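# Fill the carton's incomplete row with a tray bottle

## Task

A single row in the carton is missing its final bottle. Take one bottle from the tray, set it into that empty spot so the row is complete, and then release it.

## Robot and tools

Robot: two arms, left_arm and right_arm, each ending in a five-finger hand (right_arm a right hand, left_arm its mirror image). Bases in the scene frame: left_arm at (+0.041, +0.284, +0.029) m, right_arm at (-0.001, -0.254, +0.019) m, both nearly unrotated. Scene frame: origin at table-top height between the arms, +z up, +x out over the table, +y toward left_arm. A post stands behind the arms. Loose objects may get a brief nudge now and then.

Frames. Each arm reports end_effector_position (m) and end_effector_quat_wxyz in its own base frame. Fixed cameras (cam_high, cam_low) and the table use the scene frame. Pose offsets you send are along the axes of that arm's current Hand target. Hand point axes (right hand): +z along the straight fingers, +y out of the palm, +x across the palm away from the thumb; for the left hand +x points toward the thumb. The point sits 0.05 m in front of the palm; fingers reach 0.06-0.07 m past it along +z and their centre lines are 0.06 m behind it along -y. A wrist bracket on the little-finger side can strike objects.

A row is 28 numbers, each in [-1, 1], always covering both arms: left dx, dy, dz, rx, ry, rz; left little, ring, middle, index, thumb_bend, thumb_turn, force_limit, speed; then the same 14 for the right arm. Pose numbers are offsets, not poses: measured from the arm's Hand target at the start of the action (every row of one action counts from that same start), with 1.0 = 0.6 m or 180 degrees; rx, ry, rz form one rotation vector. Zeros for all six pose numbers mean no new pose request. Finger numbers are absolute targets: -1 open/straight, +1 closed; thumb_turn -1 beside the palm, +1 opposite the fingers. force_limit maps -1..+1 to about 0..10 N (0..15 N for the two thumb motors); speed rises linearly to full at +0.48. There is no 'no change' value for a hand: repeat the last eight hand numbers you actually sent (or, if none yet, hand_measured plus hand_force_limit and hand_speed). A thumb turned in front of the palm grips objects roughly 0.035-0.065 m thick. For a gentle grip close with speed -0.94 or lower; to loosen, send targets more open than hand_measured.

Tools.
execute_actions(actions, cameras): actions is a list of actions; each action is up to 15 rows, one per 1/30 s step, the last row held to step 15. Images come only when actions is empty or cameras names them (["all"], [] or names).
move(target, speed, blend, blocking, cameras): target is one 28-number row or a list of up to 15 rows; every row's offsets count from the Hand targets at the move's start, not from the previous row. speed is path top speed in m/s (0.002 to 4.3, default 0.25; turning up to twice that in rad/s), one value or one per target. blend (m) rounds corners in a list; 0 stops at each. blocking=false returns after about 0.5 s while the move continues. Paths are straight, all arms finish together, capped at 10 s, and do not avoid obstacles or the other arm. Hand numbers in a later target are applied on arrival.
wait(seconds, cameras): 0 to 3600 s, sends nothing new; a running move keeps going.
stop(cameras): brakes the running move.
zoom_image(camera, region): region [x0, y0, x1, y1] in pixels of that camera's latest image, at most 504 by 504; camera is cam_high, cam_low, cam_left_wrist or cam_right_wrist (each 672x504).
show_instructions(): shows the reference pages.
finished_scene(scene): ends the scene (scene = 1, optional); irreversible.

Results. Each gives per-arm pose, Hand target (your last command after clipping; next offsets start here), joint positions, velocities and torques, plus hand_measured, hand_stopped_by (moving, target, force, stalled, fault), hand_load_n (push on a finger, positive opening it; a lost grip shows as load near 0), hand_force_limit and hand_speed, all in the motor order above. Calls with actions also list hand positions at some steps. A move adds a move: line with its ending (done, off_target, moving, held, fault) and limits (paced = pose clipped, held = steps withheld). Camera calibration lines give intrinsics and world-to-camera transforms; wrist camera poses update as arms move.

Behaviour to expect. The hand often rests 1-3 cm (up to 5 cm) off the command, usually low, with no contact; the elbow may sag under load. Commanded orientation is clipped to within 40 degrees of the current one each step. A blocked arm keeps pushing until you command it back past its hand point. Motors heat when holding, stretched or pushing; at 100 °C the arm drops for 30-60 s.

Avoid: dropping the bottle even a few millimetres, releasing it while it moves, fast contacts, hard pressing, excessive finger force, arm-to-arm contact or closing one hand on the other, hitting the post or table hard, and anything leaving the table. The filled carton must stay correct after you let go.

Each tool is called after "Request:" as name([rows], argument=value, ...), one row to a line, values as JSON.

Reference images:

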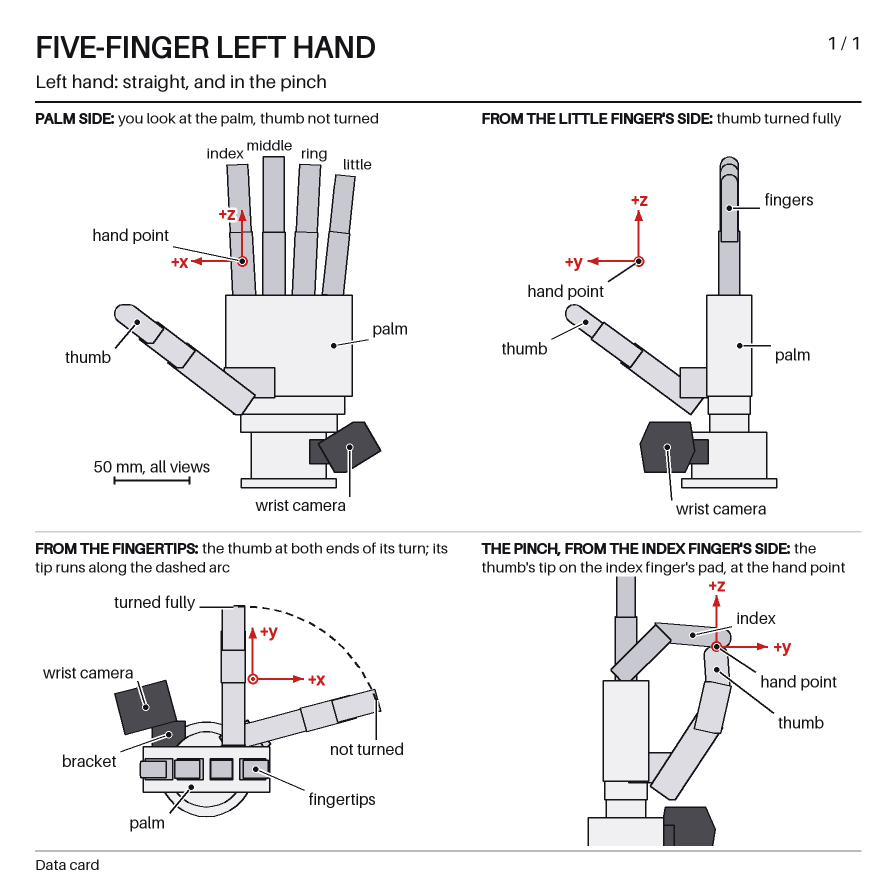

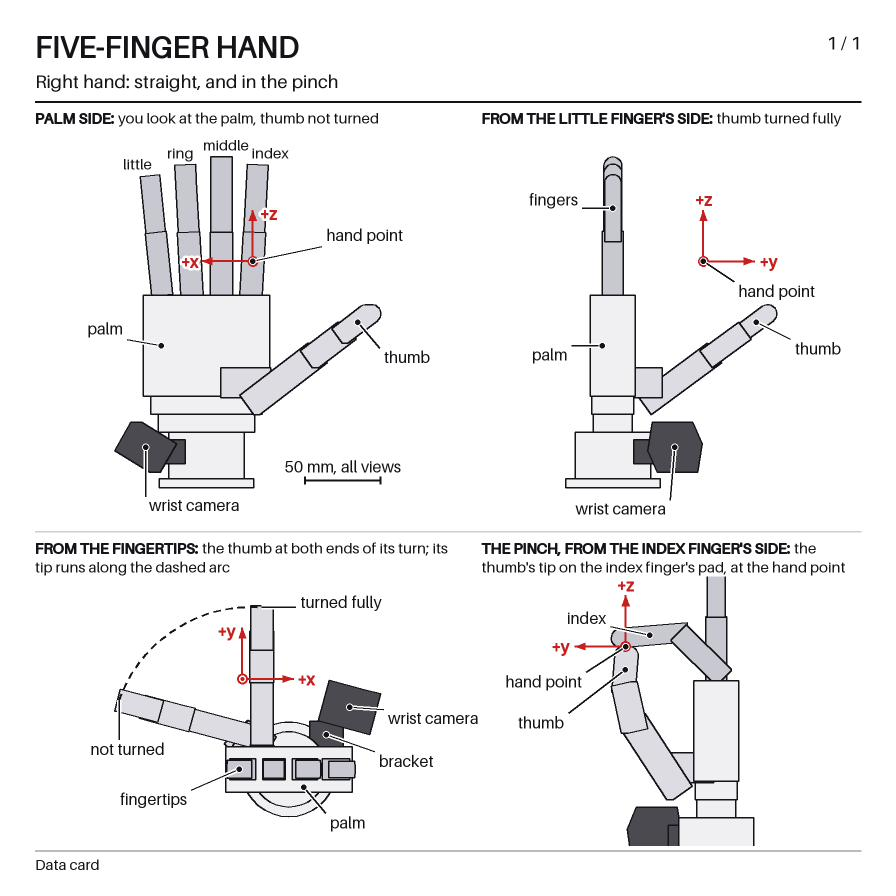

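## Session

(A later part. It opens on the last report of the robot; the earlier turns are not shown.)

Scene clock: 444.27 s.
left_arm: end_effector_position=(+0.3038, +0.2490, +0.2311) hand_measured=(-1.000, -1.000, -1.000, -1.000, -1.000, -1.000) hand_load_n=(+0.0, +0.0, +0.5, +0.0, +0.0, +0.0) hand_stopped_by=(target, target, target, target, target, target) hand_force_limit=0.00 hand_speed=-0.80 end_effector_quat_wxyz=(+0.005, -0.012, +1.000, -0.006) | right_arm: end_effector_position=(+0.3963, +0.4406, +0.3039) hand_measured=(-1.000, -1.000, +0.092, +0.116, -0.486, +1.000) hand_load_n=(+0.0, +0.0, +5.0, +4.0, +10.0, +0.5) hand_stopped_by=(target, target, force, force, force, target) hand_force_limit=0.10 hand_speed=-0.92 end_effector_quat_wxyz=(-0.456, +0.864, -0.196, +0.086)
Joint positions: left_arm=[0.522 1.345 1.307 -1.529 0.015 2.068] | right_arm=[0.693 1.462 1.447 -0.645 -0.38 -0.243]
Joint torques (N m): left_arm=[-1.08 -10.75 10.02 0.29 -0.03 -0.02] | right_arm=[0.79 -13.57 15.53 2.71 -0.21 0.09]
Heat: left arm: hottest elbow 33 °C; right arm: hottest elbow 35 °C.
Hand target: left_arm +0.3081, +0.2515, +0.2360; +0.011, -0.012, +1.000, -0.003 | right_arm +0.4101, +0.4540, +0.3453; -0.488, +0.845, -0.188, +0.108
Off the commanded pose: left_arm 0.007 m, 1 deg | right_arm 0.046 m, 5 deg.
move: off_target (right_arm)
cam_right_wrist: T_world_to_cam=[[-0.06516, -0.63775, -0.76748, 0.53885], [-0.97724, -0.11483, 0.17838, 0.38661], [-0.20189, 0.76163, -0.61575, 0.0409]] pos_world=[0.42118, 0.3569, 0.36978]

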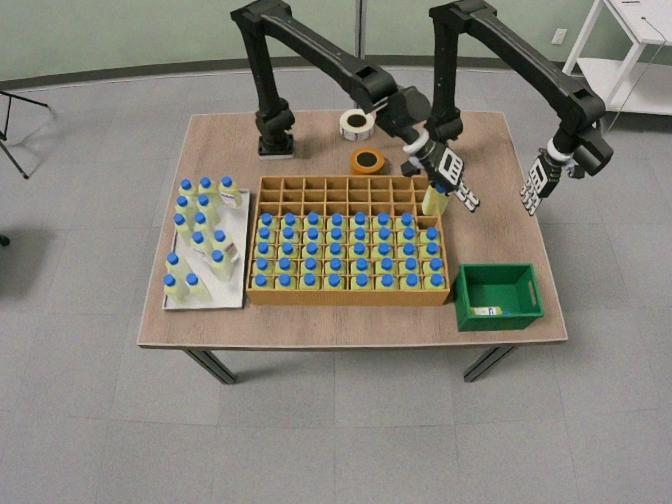

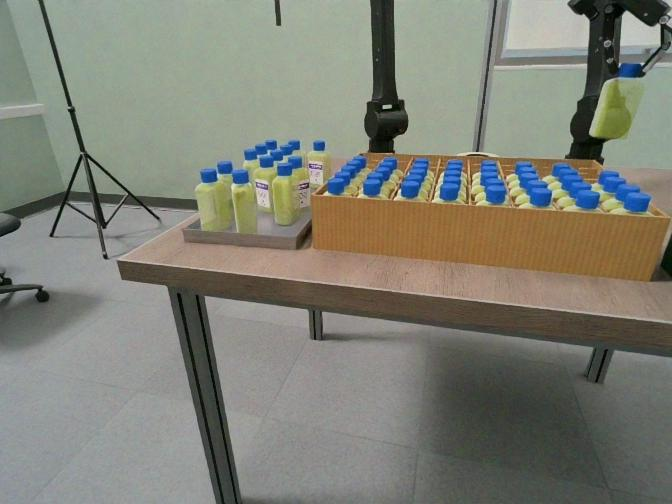

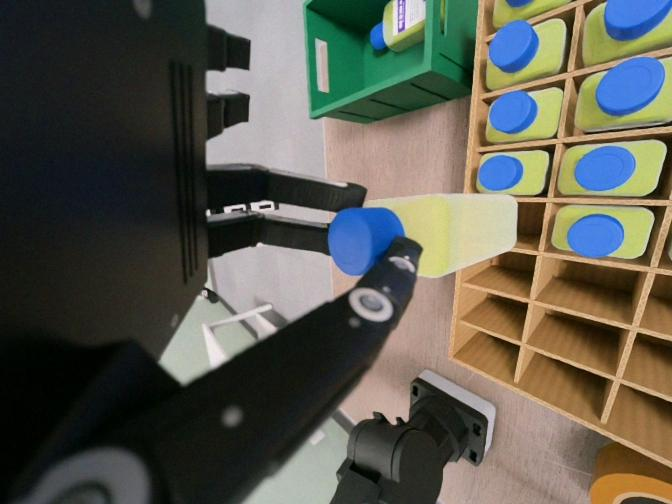

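Request:
move(target=[0,0,0,0,0,0,-1,-1,-1,-1,-1,-1,0,-0.8,-0.0136,0.0032,-0.0055,0.0244,0.025,0.0122,-1,-1,0.3,0.3,-0.15,1,0.1,-0.92], speed=0.06, cameras=["cam_high","cam_low","cam_right_wrist"])

Request:
zoom_image(camera="cam_low", region=[560, 40, 672, 150])

Request:
zoom_image(camera="cam_high", region=[395, 150, 485, 240])

Request:
zoom_image(camera="cam_right_wrist", region=[320, 100, 672, 400])

Scene clock: 505.43 s.
left_arm: end_effector_position=(+0.3038, +0.2490, +0.2311) hand_measured=(-1.000, -1.000, -1.000, -1.000, -1.000, -1.000) hand_load_n=(+0.0, +0.0, +0.0, +0.5, +0.0, +0.0) hand_stopped_by=(target, target, target, target, target, target) hand_force_limit=0.00 hand_speed=-0.80 end_effector_quat_wxyz=(+0.005, -0.012, +1.000, -0.006) | right_arm: end_effector_position=(+0.4035, +0.4489, +0.3158) hand_measured=(-1.000, -1.000, +0.092, +0.116, -0.486, +1.000) hand_load_n=(+0.0, +0.0, +5.5, +4.0, +9.5, +1.0) hand_stopped_by=(target, target, force, force, force, target) hand_force_limit=0.10 hand_speed=-0.92 end_effector_quat_wxyz=(-0.488, +0.833, -0.226, +0.126)
Joint positions: left_arm=[0.522 1.345 1.307 -1.529 0.015 2.068] | right_arm=[0.712 1.421 1.385 -0.504 -0.296 -0.16]
Joint torques (N m): left_arm=[-1.03 -10.4 9.98 0.32 -0.02 -0.02] | right_arm=[0.5 -16.21 11.14 3.32 -0.1 0.01]
Heat: left arm: hottest elbow 33 °C; right arm: hottest elbow 43 °C.
Hand target: left_arm +0.3081, +0.2515, +0.2360; +0.011, -0.012, +1.000, -0.003 | right_arm +0.4012, +0.4540, +0.3454; -0.515, +0.817, -0.219, +0.139
Off the commanded pose: left_arm 0.007 m, 1 deg | right_arm 0.030 m, 4 deg.
move: off_target (right_arm)
cam_right_wrist: T_world_to_cam=[[-0.07522, -0.57283, -0.81622, 0.54416], [-0.99295, -0.03218, 0.11409, 0.38208], [-0.09162, 0.81905, -0.56637, -0.04251]] pos_world=[0.41642, 0.35883, 0.37648]

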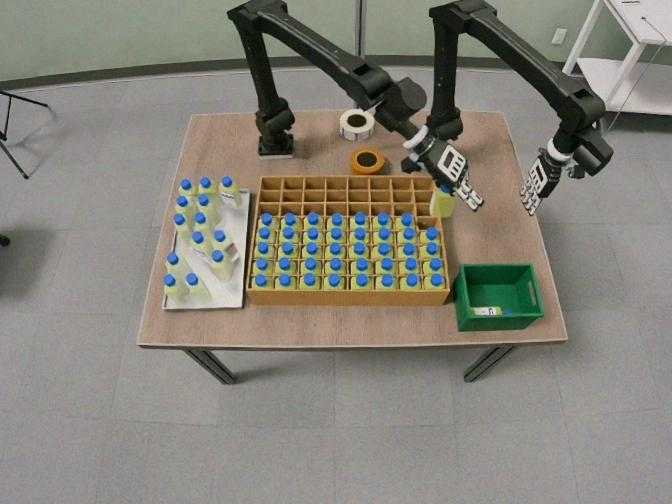

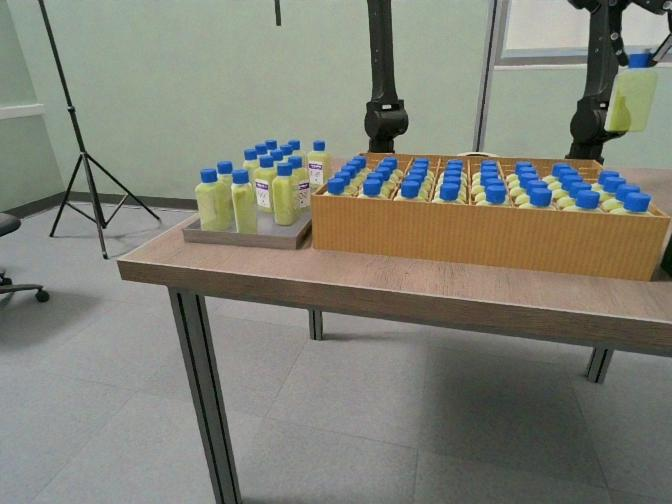

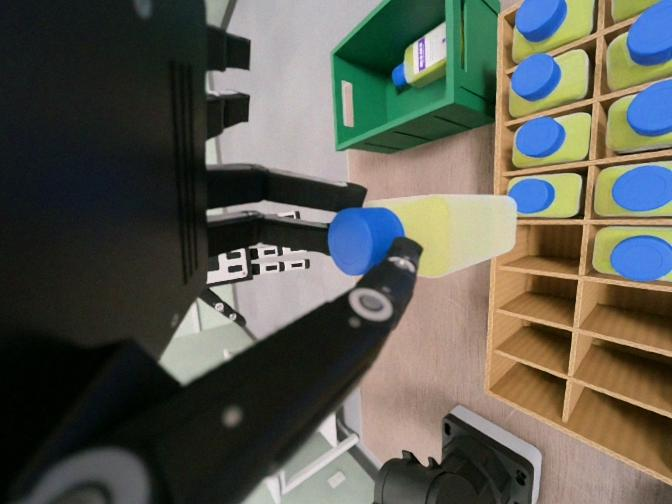

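Scaled by 4.500 from the camera's image (finer frame: 960x720).

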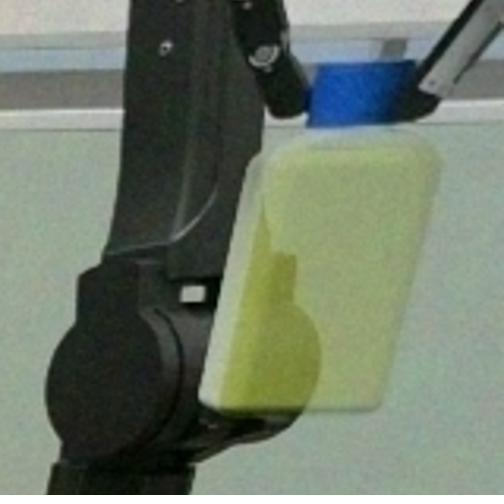

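Scaled by 5.600 from the camera's image (finer frame: 960x720).

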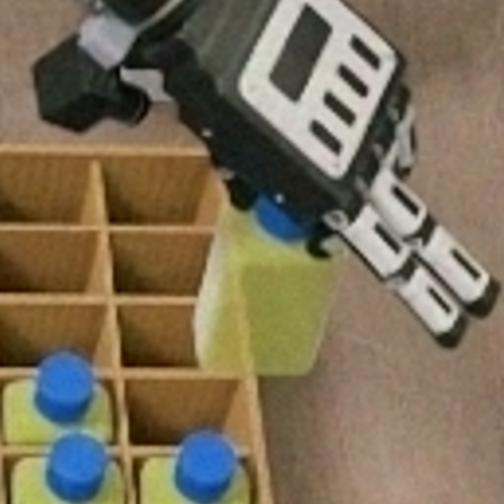

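Scaled by 1.432 from the camera's image (finer frame: 960x720).

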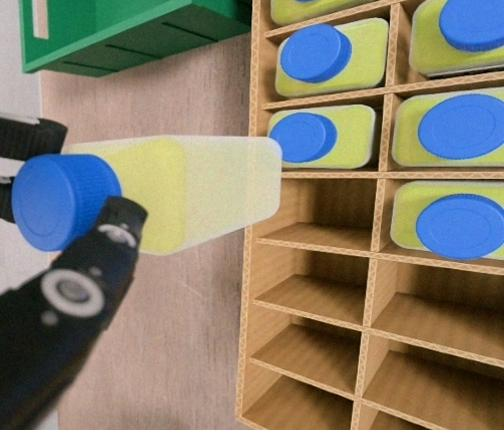

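Request:
move(target=[0,0,0,0,0,0,-1,-1,-1,-1,-1,-1,0,-0.8,-0.024,0.0863,0.0125,0,0,0,-1,-1,0.3,0.3,-0.15,1,0.1,-0.92], speed=0.06, cameras=["cam_high","cam_low","cam_right_wrist"])

Request:
zoom_image(camera="cam_low", region=[540, 60, 672, 220])

Request:
zoom_image(camera="cam_high", region=[395, 150, 485, 240])

Request:
zoom_image(camera="cam_right_wrist", region=[320, 100, 672, 400])

Scene clock: 534.70 s.
left_arm: end_effector_position=(+0.3038, +0.2490, +0.2311) hand_measured=(-1.000, -1.000, -1.000, -1.000, -1.000, -1.000) hand_load_n=(+0.0, +0.0, +0.0, +0.5, +0.0, +0.0) hand_stopped_by=(target, target, target, target, target, target) hand_force_limit=0.00 hand_speed=-0.80 end_effector_quat_wxyz=(+0.005, -0.012, +1.000, -0.006) | right_arm: end_effector_position=(+0.3813, +0.4410, +0.2659) hand_measured=(-1.000, -1.000, +0.092, +0.116, -0.486, +1.000) hand_load_n=(+0.0, +0.0, +5.0, +4.0, +9.5, +1.0) hand_stopped_by=(target, target, force, force, force, target) hand_force_limit=0.10 hand_speed=-0.92 end_effector_quat_wxyz=(-0.488, +0.834, -0.226, +0.126)
Joint positions: left_arm=[0.522 1.345 1.307 -1.529 0.015 2.068] | right_arm=[0.731 1.377 1.21 -0.371 -0.279 -0.15]
Joint torques (N m): left_arm=[-1.26 -10.81 10.02 0.29 -0.02 -0.01] | right_arm=[1.2 -14.21 11.07 3.36 -0.03 0.12]
Heat: left arm: hottest elbow 33 °C; right arm: hottest elbow 41 °C.
Hand target: left_arm +0.3081, +0.2515, +0.2360; +0.011, -0.012, +1.000, -0.003 | right_arm +0.3810, +0.4476, +0.2954; -0.515, +0.817, -0.219, +0.139
Off the commanded pose: left_arm 0.007 m, 1 deg | right_arm 0.030 m, 4 deg.
move: off_target (right_arm)
cam_right_wrist: T_world_to_cam=[[-0.0756, -0.57401, -0.81535, 0.49757], [-0.99294, -0.03163, 0.11434, 0.3652], [-0.09142, 0.81824, -0.56756, -0.06583]] pos_world=[0.39422, 0.35102, 0.32658]

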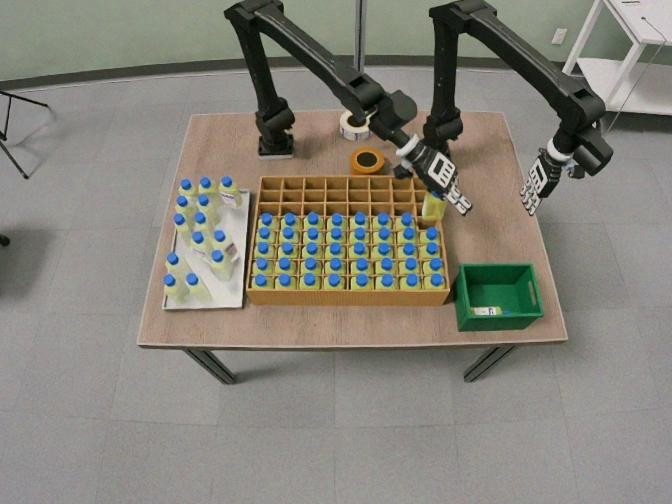

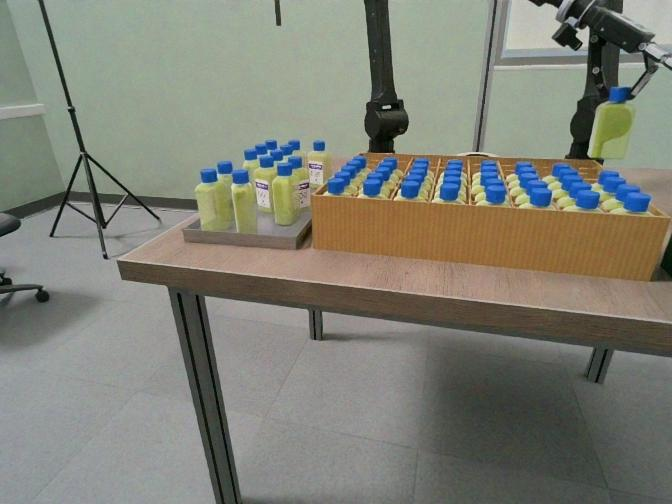

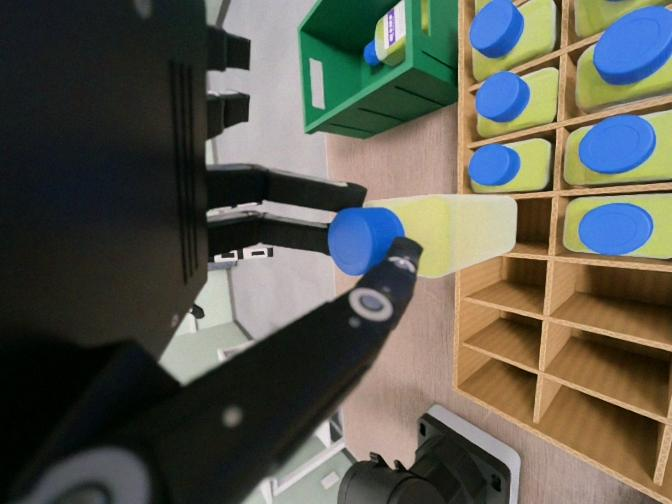

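Scaled by 3.150 from the camera's image (finer frame: 960x720).

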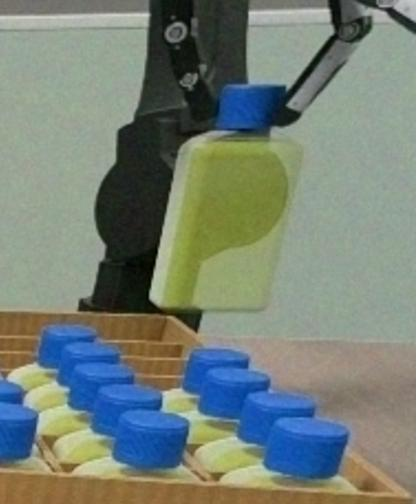

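Scaled by 5.600 from the camera's image (finer frame: 960x720).

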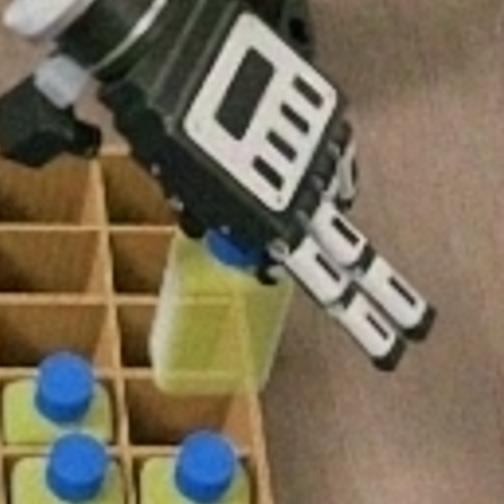

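Scaled by 1.432 from the camera's image (finer frame: 960x720).

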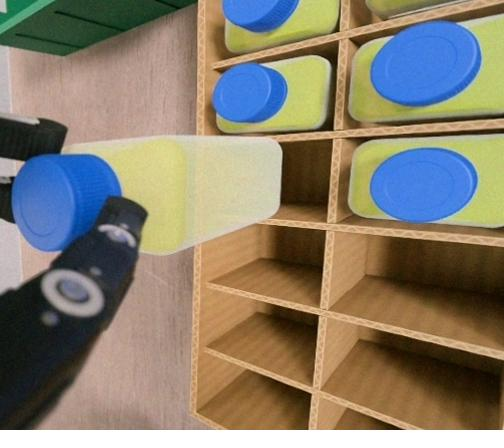

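Request:
zoom_image(camera="cam_low", region=[540, 140, 660, 225])

Request:
zoom_image(camera="cam_high", region=[380, 190, 460, 250])

Scaled by 4.200 from the camera's image (finer frame: 960x720).

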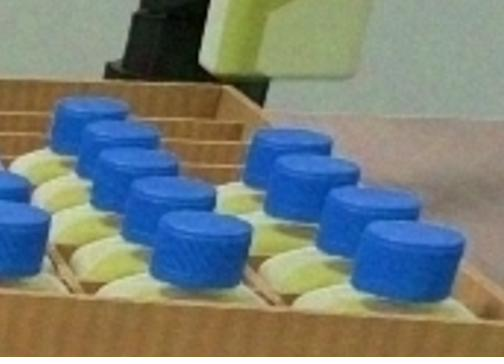

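Scaled by 6.300 from the camera's image (finer frame: 960x720).

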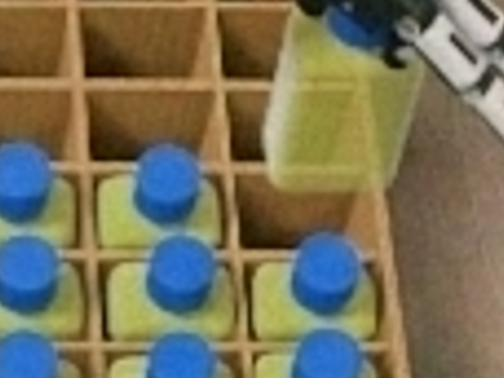

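Request:
move(target=[0,0,0,0,0,0,-1,-1,-1,-1,-1,-1,0,-0.8,-0.0177,0.0475,0.0165,0.0069,0.0052,-0.0108,-1,-1,0.3,0.3,-0.15,1,0.1,-0.92], speed=0.05, cameras=["cam_high","cam_low","cam_right_wrist"])

Request:
zoom_image(camera="cam_low", region=[540, 80, 660, 220])

Request:
zoom_image(camera="cam_high", region=[380, 160, 470, 250])

Request:
zoom_image(camera="cam_right_wrist", region=[320, 100, 672, 400])

Scene clock: 592.77 s.
left_arm: end_effector_position=(+0.3038, +0.2490, +0.2311) hand_measured=(-1.000, -1.000, -1.000, -1.000, -1.000, -1.000) hand_load_n=(+0.0, +0.0, +0.0, +0.0, +0.0, +0.0) hand_stopped_by=(target, target, target, target, target, target) hand_force_limit=0.00 hand_speed=-0.80 end_effector_quat_wxyz=(+0.005, -0.012, +1.000, -0.006) | right_arm: end_effector_position=(+0.3687, +0.4434, +0.2368) hand_measured=(-1.000, -1.000, +0.092, +0.116, -0.486, +1.000) hand_load_n=(+0.0, -0.5, +5.0, +4.5, +9.5, +0.5) hand_stopped_by=(target, target, force, force, force, target) hand_force_limit=0.10 hand_speed=-0.92 end_effector_quat_wxyz=(-0.493, +0.830, -0.220, +0.141)
Joint positions: left_arm=[0.522 1.345 1.307 -1.529 0.015 2.068] | right_arm=[0.762 1.361 1.106 -0.253 -0.239 -0.15]
Joint torques (N m): left_arm=[-1.14 -10.46 10.03 0.32 0 -0.03] | right_arm=[1.03 -13.74 11.11 3.23 -0.02 -0.12]
Heat: left arm: hottest elbow 33 °C; right arm: hottest elbow 38 °C.
Hand target: left_arm +0.3081, +0.2515, +0.2360; +0.011, -0.012, +1.000, -0.003 | right_arm +0.3700, +0.4501, +0.2655; -0.519, +0.814, -0.207, +0.156
Off the commanded pose: left_arm 0.007 m, 1 deg | right_arm 0.029 m, 4 deg.
move: off_target (right_arm)
cam_right_wrist: T_world_to_cam=[[-0.04948, -0.56967, -0.82038, 0.4639], [-0.99644, -0.02798, 0.07952, 0.36399], [-0.06825, 0.8214, -0.56626, -0.09566]] pos_world=[0.37911, 0.35303, 0.29746]

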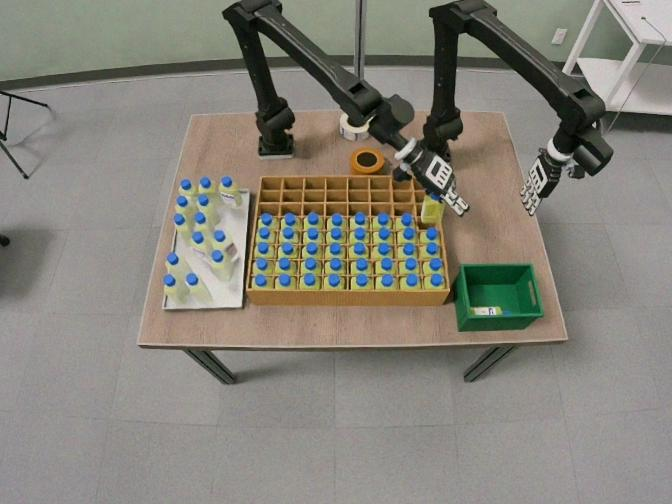

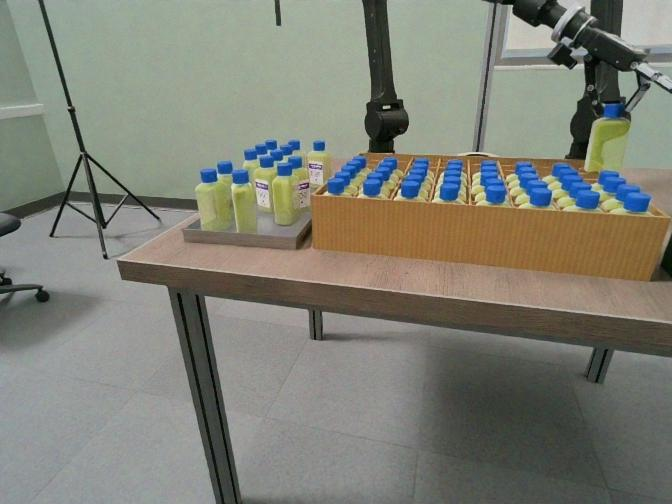

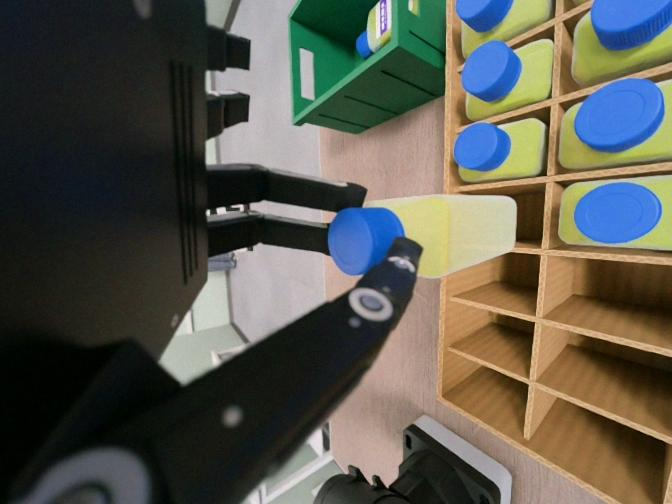

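Scaled by 3.600 from the camera's image (finer frame: 960x720).

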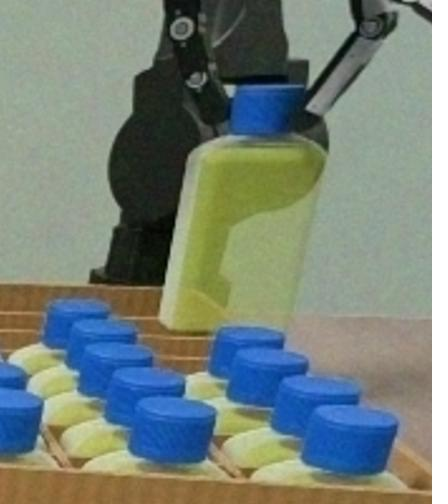

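Scaled by 5.600 from the camera's image (finer frame: 960x720).

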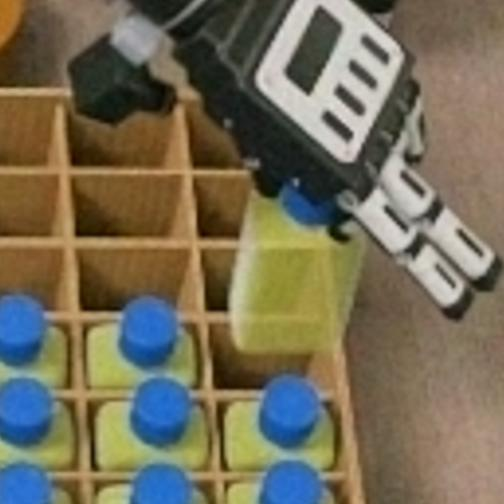

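Scaled by 1.432 from the camera's image (finer frame: 960x720).

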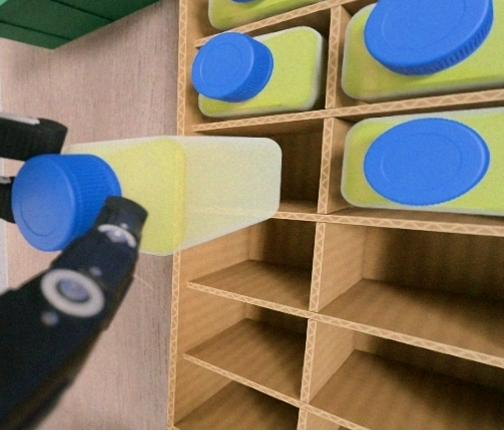

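Request:
zoom_image(camera="cam_right_wrist", region=[430, 120, 570, 300])

Request:
zoom_image(camera="cam_high", region=[405, 190, 455, 245])

Request:
zoom_image(camera="cam_low", region=[570, 140, 640, 200])

Scaled by 2.800 from the camera's image (finer frame: 960x720).

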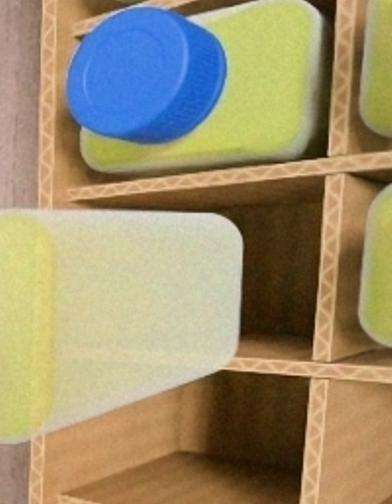

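Scaled by 9.164 from the camera's image (finer frame: 960x720).

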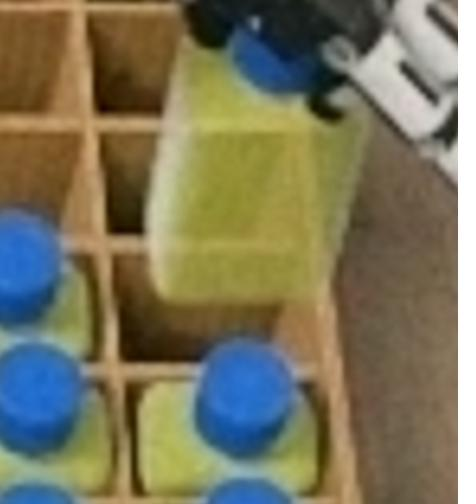

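Scaled by 7.200 from the camera's image (finer frame: 960x720).

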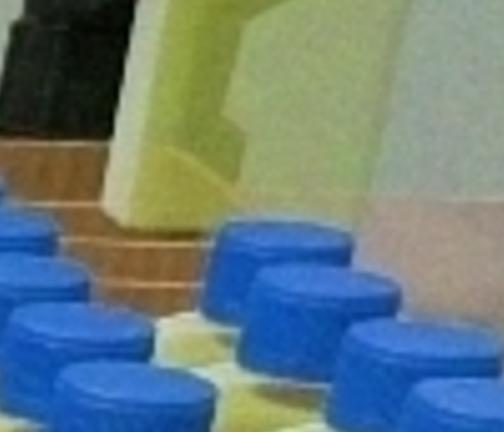

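Request:
move(target=[0,0,0,0,0,0,-1,-1,-1,-1,-1,-1,0,-0.8,0.0075,0.0145,0.0052,0,0,0,-1,-1,0.3,0.3,-0.15,1,0.1,-0.92], speed=0.04, cameras=["cam_high","cam_low","cam_right_wrist"])

Request:
zoom_image(camera="cam_right_wrist", region=[430, 120, 570, 300])

Request:
zoom_image(camera="cam_high", region=[405, 190, 455, 245])

Request:
zoom_image(camera="cam_low", region=[570, 100, 640, 200])

Scene clock: 677.23 s.
left_arm: end_effector_position=(+0.3038, +0.2490, +0.2311) hand_measured=(-1.000, -1.000, -1.000, -1.000, -1.000, -1.000) hand_load_n=(+0.0, +0.0, +0.0, +0.0, +0.0, +0.5) hand_stopped_by=(target, target, target, target, target, target) hand_force_limit=0.00 hand_speed=-0.80 end_effector_quat_wxyz=(+0.005, -0.012, +1.000, -0.006) | right_arm: end_effector_position=(+0.3682, +0.4432, +0.2321) hand_measured=(-1.000, -1.000, +0.092, +0.116, -0.486, +1.000) hand_load_n=(+0.0, +0.0, +5.5, +4.5, +9.5, +0.5) hand_stopped_by=(target, target, force, force, force, target) hand_force_limit=0.10 hand_speed=-0.92 end_effector_quat_wxyz=(-0.496, +0.828, -0.218, +0.142)
Joint positions: left_arm=[0.522 1.345 1.307 -1.529 0.015 2.068] | right_arm=[0.762 1.361 1.089 -0.231 -0.24 -0.151]
Joint torques (N m): left_arm=[-0.91 -10.58 10.03 0.32 -0.01 -0.02] | right_arm=[0.62 -13.45 10.88 3.38 -0.29 -0.14]
Heat: left arm: hottest elbow 34 °C; right arm: hottest elbow 37 °C.
Hand target: left_arm +0.3081, +0.2515, +0.2360; +0.011, -0.012, +1.000, -0.003 | right_arm +0.3738, +0.4469, +0.2563; -0.519, +0.814, -0.207, +0.156
Off the commanded pose: left_arm 0.007 m, 1 deg | right_arm 0.025 m, 4 deg.
move: off_target (right_arm)
cam_right_wrist: T_world_to_cam=[[-0.04457, -0.5659, -0.82327, 0.45717], [-0.99676, -0.03005, 0.07462, 0.36606], [-0.06696, 0.82393, -0.56272, -0.10053]] pos_world=[0.37852, 0.35254, 0.29249]

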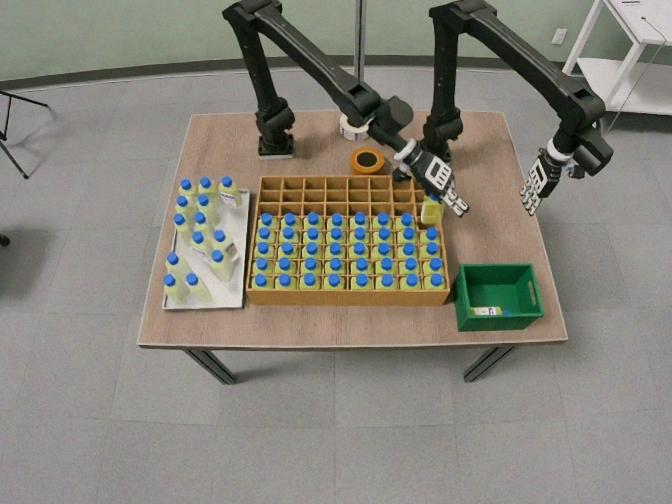

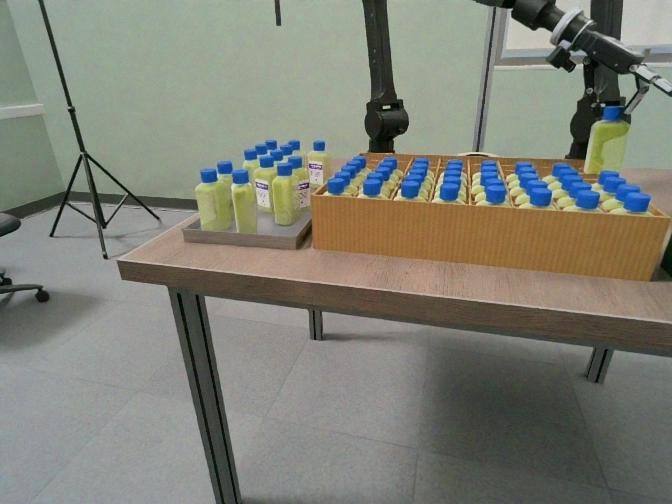

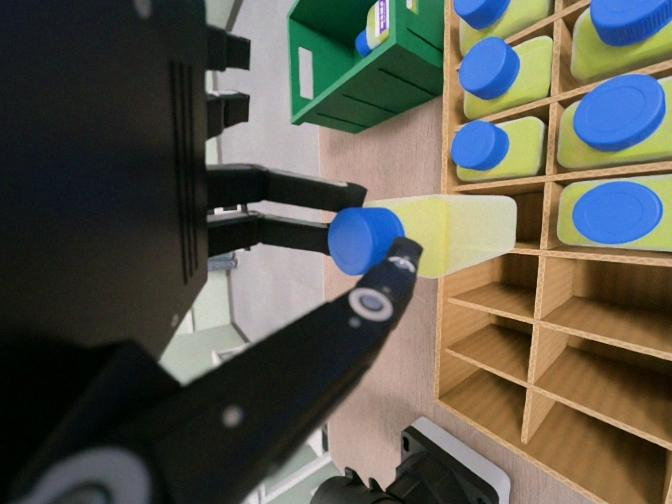

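Scaled by 2.800 from the camera's image (finer frame: 960x720).

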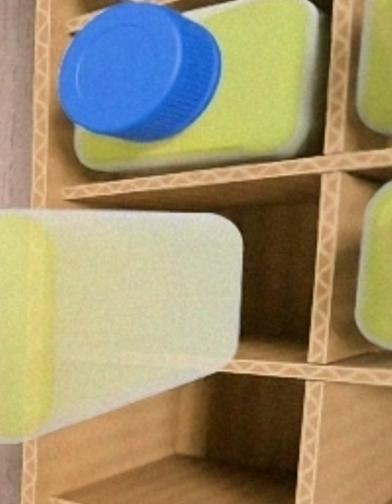

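Scaled by 9.164 from the camera's image (finer frame: 960x720).

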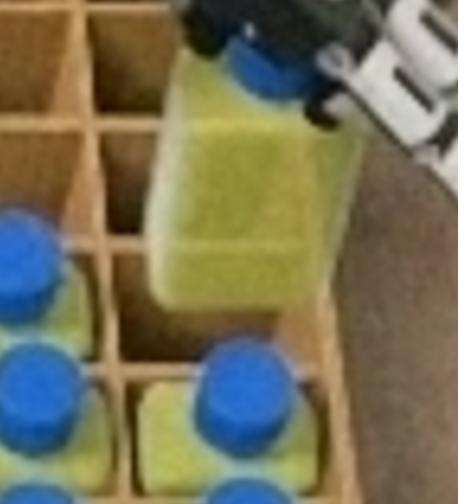

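Scaled by 5.040 from the camera's image (finer frame: 960x720).

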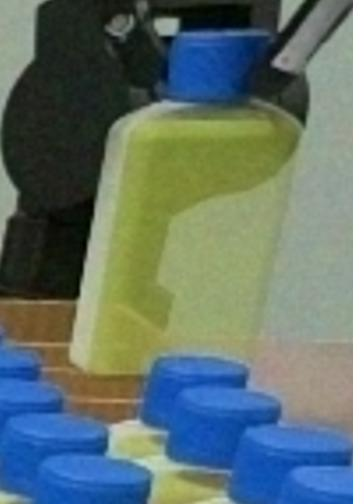

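Request:
move(target=[0,0,0,0,0,0,-1,-1,-1,-1,-1,-1,0,-0.8,0.0087,0.0135,0.0035,0,0,0,-1,-1,0.3,0.3,-0.15,1,0.1,-0.92], speed=0.06, cameras=["cam_high","cam_low","cam_right_wrist"])

Request:
zoom_image(camera="cam_right_wrist", region=[430, 120, 570, 300])

Request:
zoom_image(camera="cam_high", region=[405, 190, 455, 245])

Request:
zoom_image(camera="cam_low", region=[570, 100, 640, 200])

Scene clock: 683.90 s.
left_arm: end_effector_position=(+0.3038, +0.2490, +0.2311) hand_measured=(-1.000, -1.000, -1.000, -1.000, -1.000, -1.000) hand_load_n=(+0.0, +0.0, -0.5, +0.0, +0.0, +0.0) hand_stopped_by=(target, target, target, target, target, target) hand_force_limit=0.00 hand_speed=-0.80 end_effector_quat_wxyz=(+0.005, -0.012, +1.000, -0.006) | right_arm: end_effector_position=(+0.3698, +0.4402, +0.2275) hand_measured=(-1.000, -1.000, +0.092, +0.116, -0.486, +1.000) hand_load_n=(+0.0, +0.0, +5.5, +4.5, +9.5, +0.5) hand_stopped_by=(target, target, force, force, force, target) hand_force_limit=0.10 hand_speed=-0.92 end_effector_quat_wxyz=(-0.498, +0.827, -0.216, +0.142)
Joint positions: left_arm=[0.522 1.345 1.307 -1.529 0.015 2.068] | right_arm=[0.753 1.361 1.074 -0.211 -0.252 -0.157]
Joint torques (N m): left_arm=[-0.91 -10.7 10 0.31 0 -0.01] | right_arm=[-0.32 -12.69 10.82 3.14 -0.19 -0.12]
Heat: left arm: hottest elbow 34 °C; right arm: hottest elbow 37 °C.
Hand target: left_arm +0.3081, +0.2515, +0.2360; +0.011, -0.012, +1.000, -0.003 | right_arm +0.3780, +0.4428, +0.2483; -0.519, +0.814, -0.207, +0.156
Off the commanded pose: left_arm 0.007 m, 1 deg | right_arm 0.022 m, 3 deg.
move: off_target (right_arm)
cam_right_wrist: T_world_to_cam=[[-0.03877, -0.56247, -0.82591, 0.44862], [-0.99693, -0.03445, 0.07027, 0.37088], [-0.06798, 0.8261, -0.55941, -0.10197]] pos_world=[0.38021, 0.34936, 0.28742]

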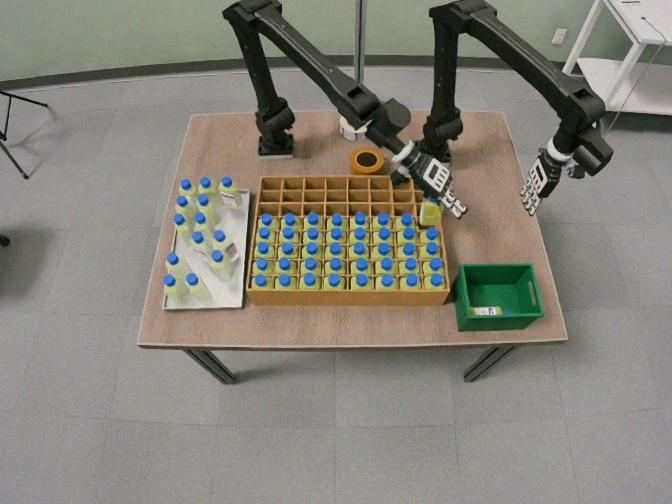

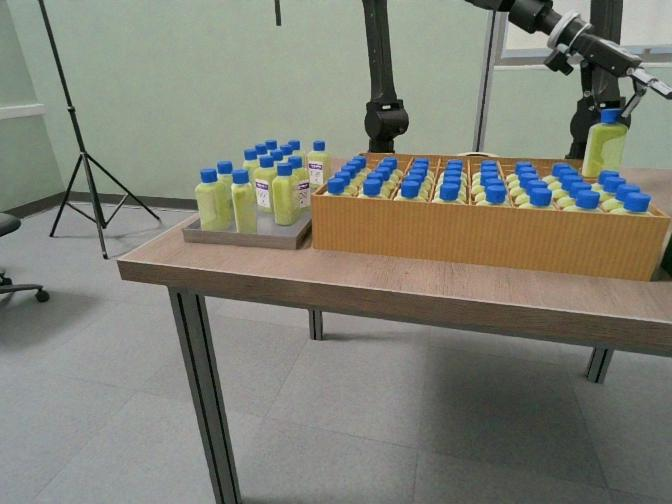

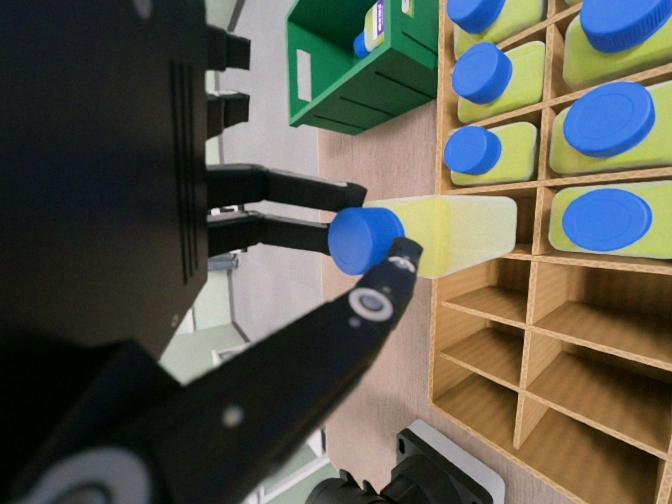

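Scaled by 2.800 from the camera's image (finer frame: 960x720).

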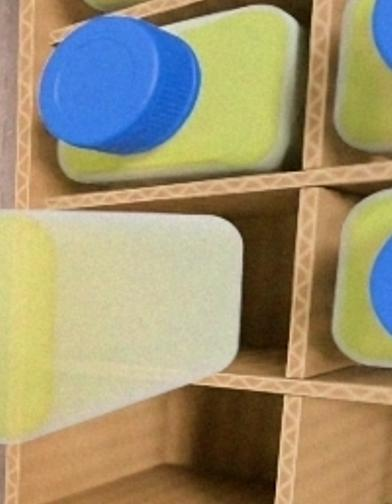

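Scaled by 9.164 from the camera's image (finer frame: 960x720).

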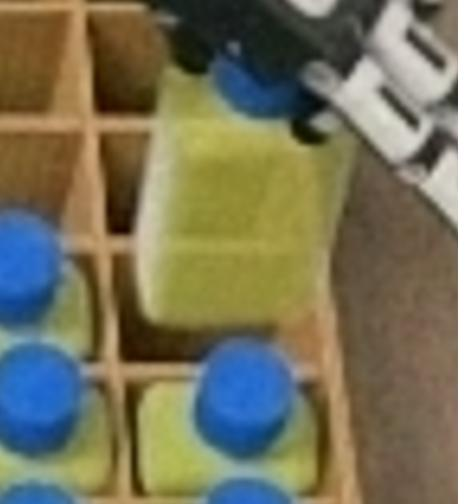

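Scaled by 5.040 from the camera's image (finer frame: 960x720).

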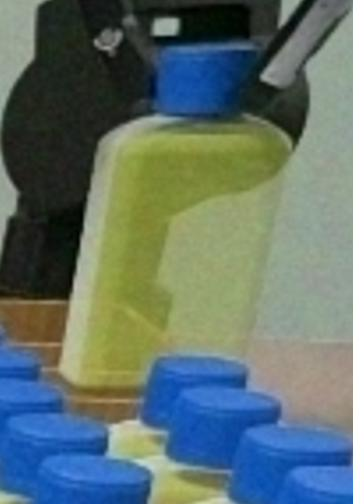

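Request:
zoom_image(camera="cam_high", region=[415, 205, 445, 235])

Request:
zoom_image(camera="cam_low", region=[575, 155, 625, 200])

Request:
zoom_image(camera="cam_right_wrist", region=[480, 170, 560, 270])

Scaled by 16.800 from the camera's image (finer frame: 960x720).

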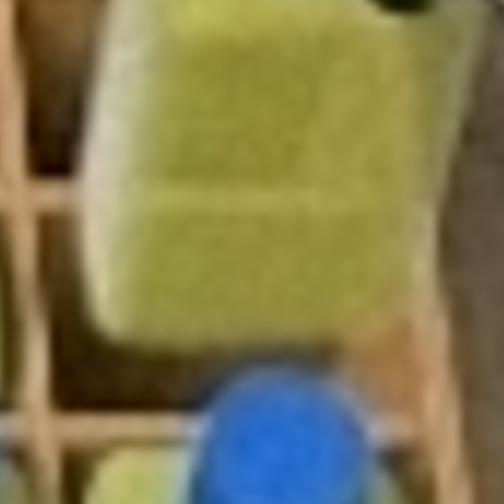

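Scaled by 10.080 from the camera's image (finer frame: 960x720).

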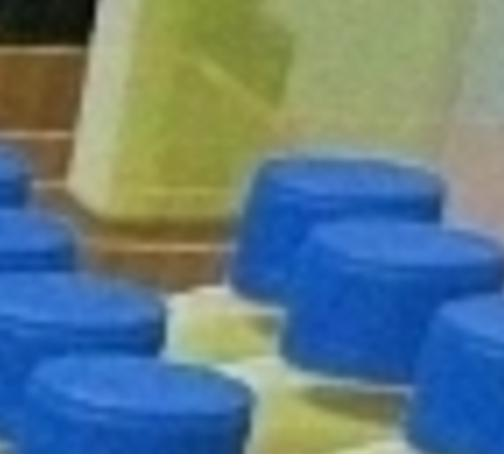

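Scaled by 5.040 from the camera's image (finer frame: 960x720).

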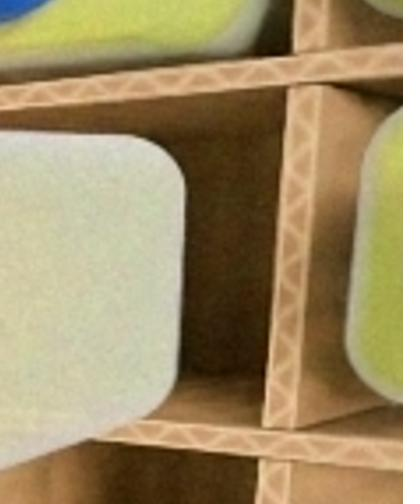

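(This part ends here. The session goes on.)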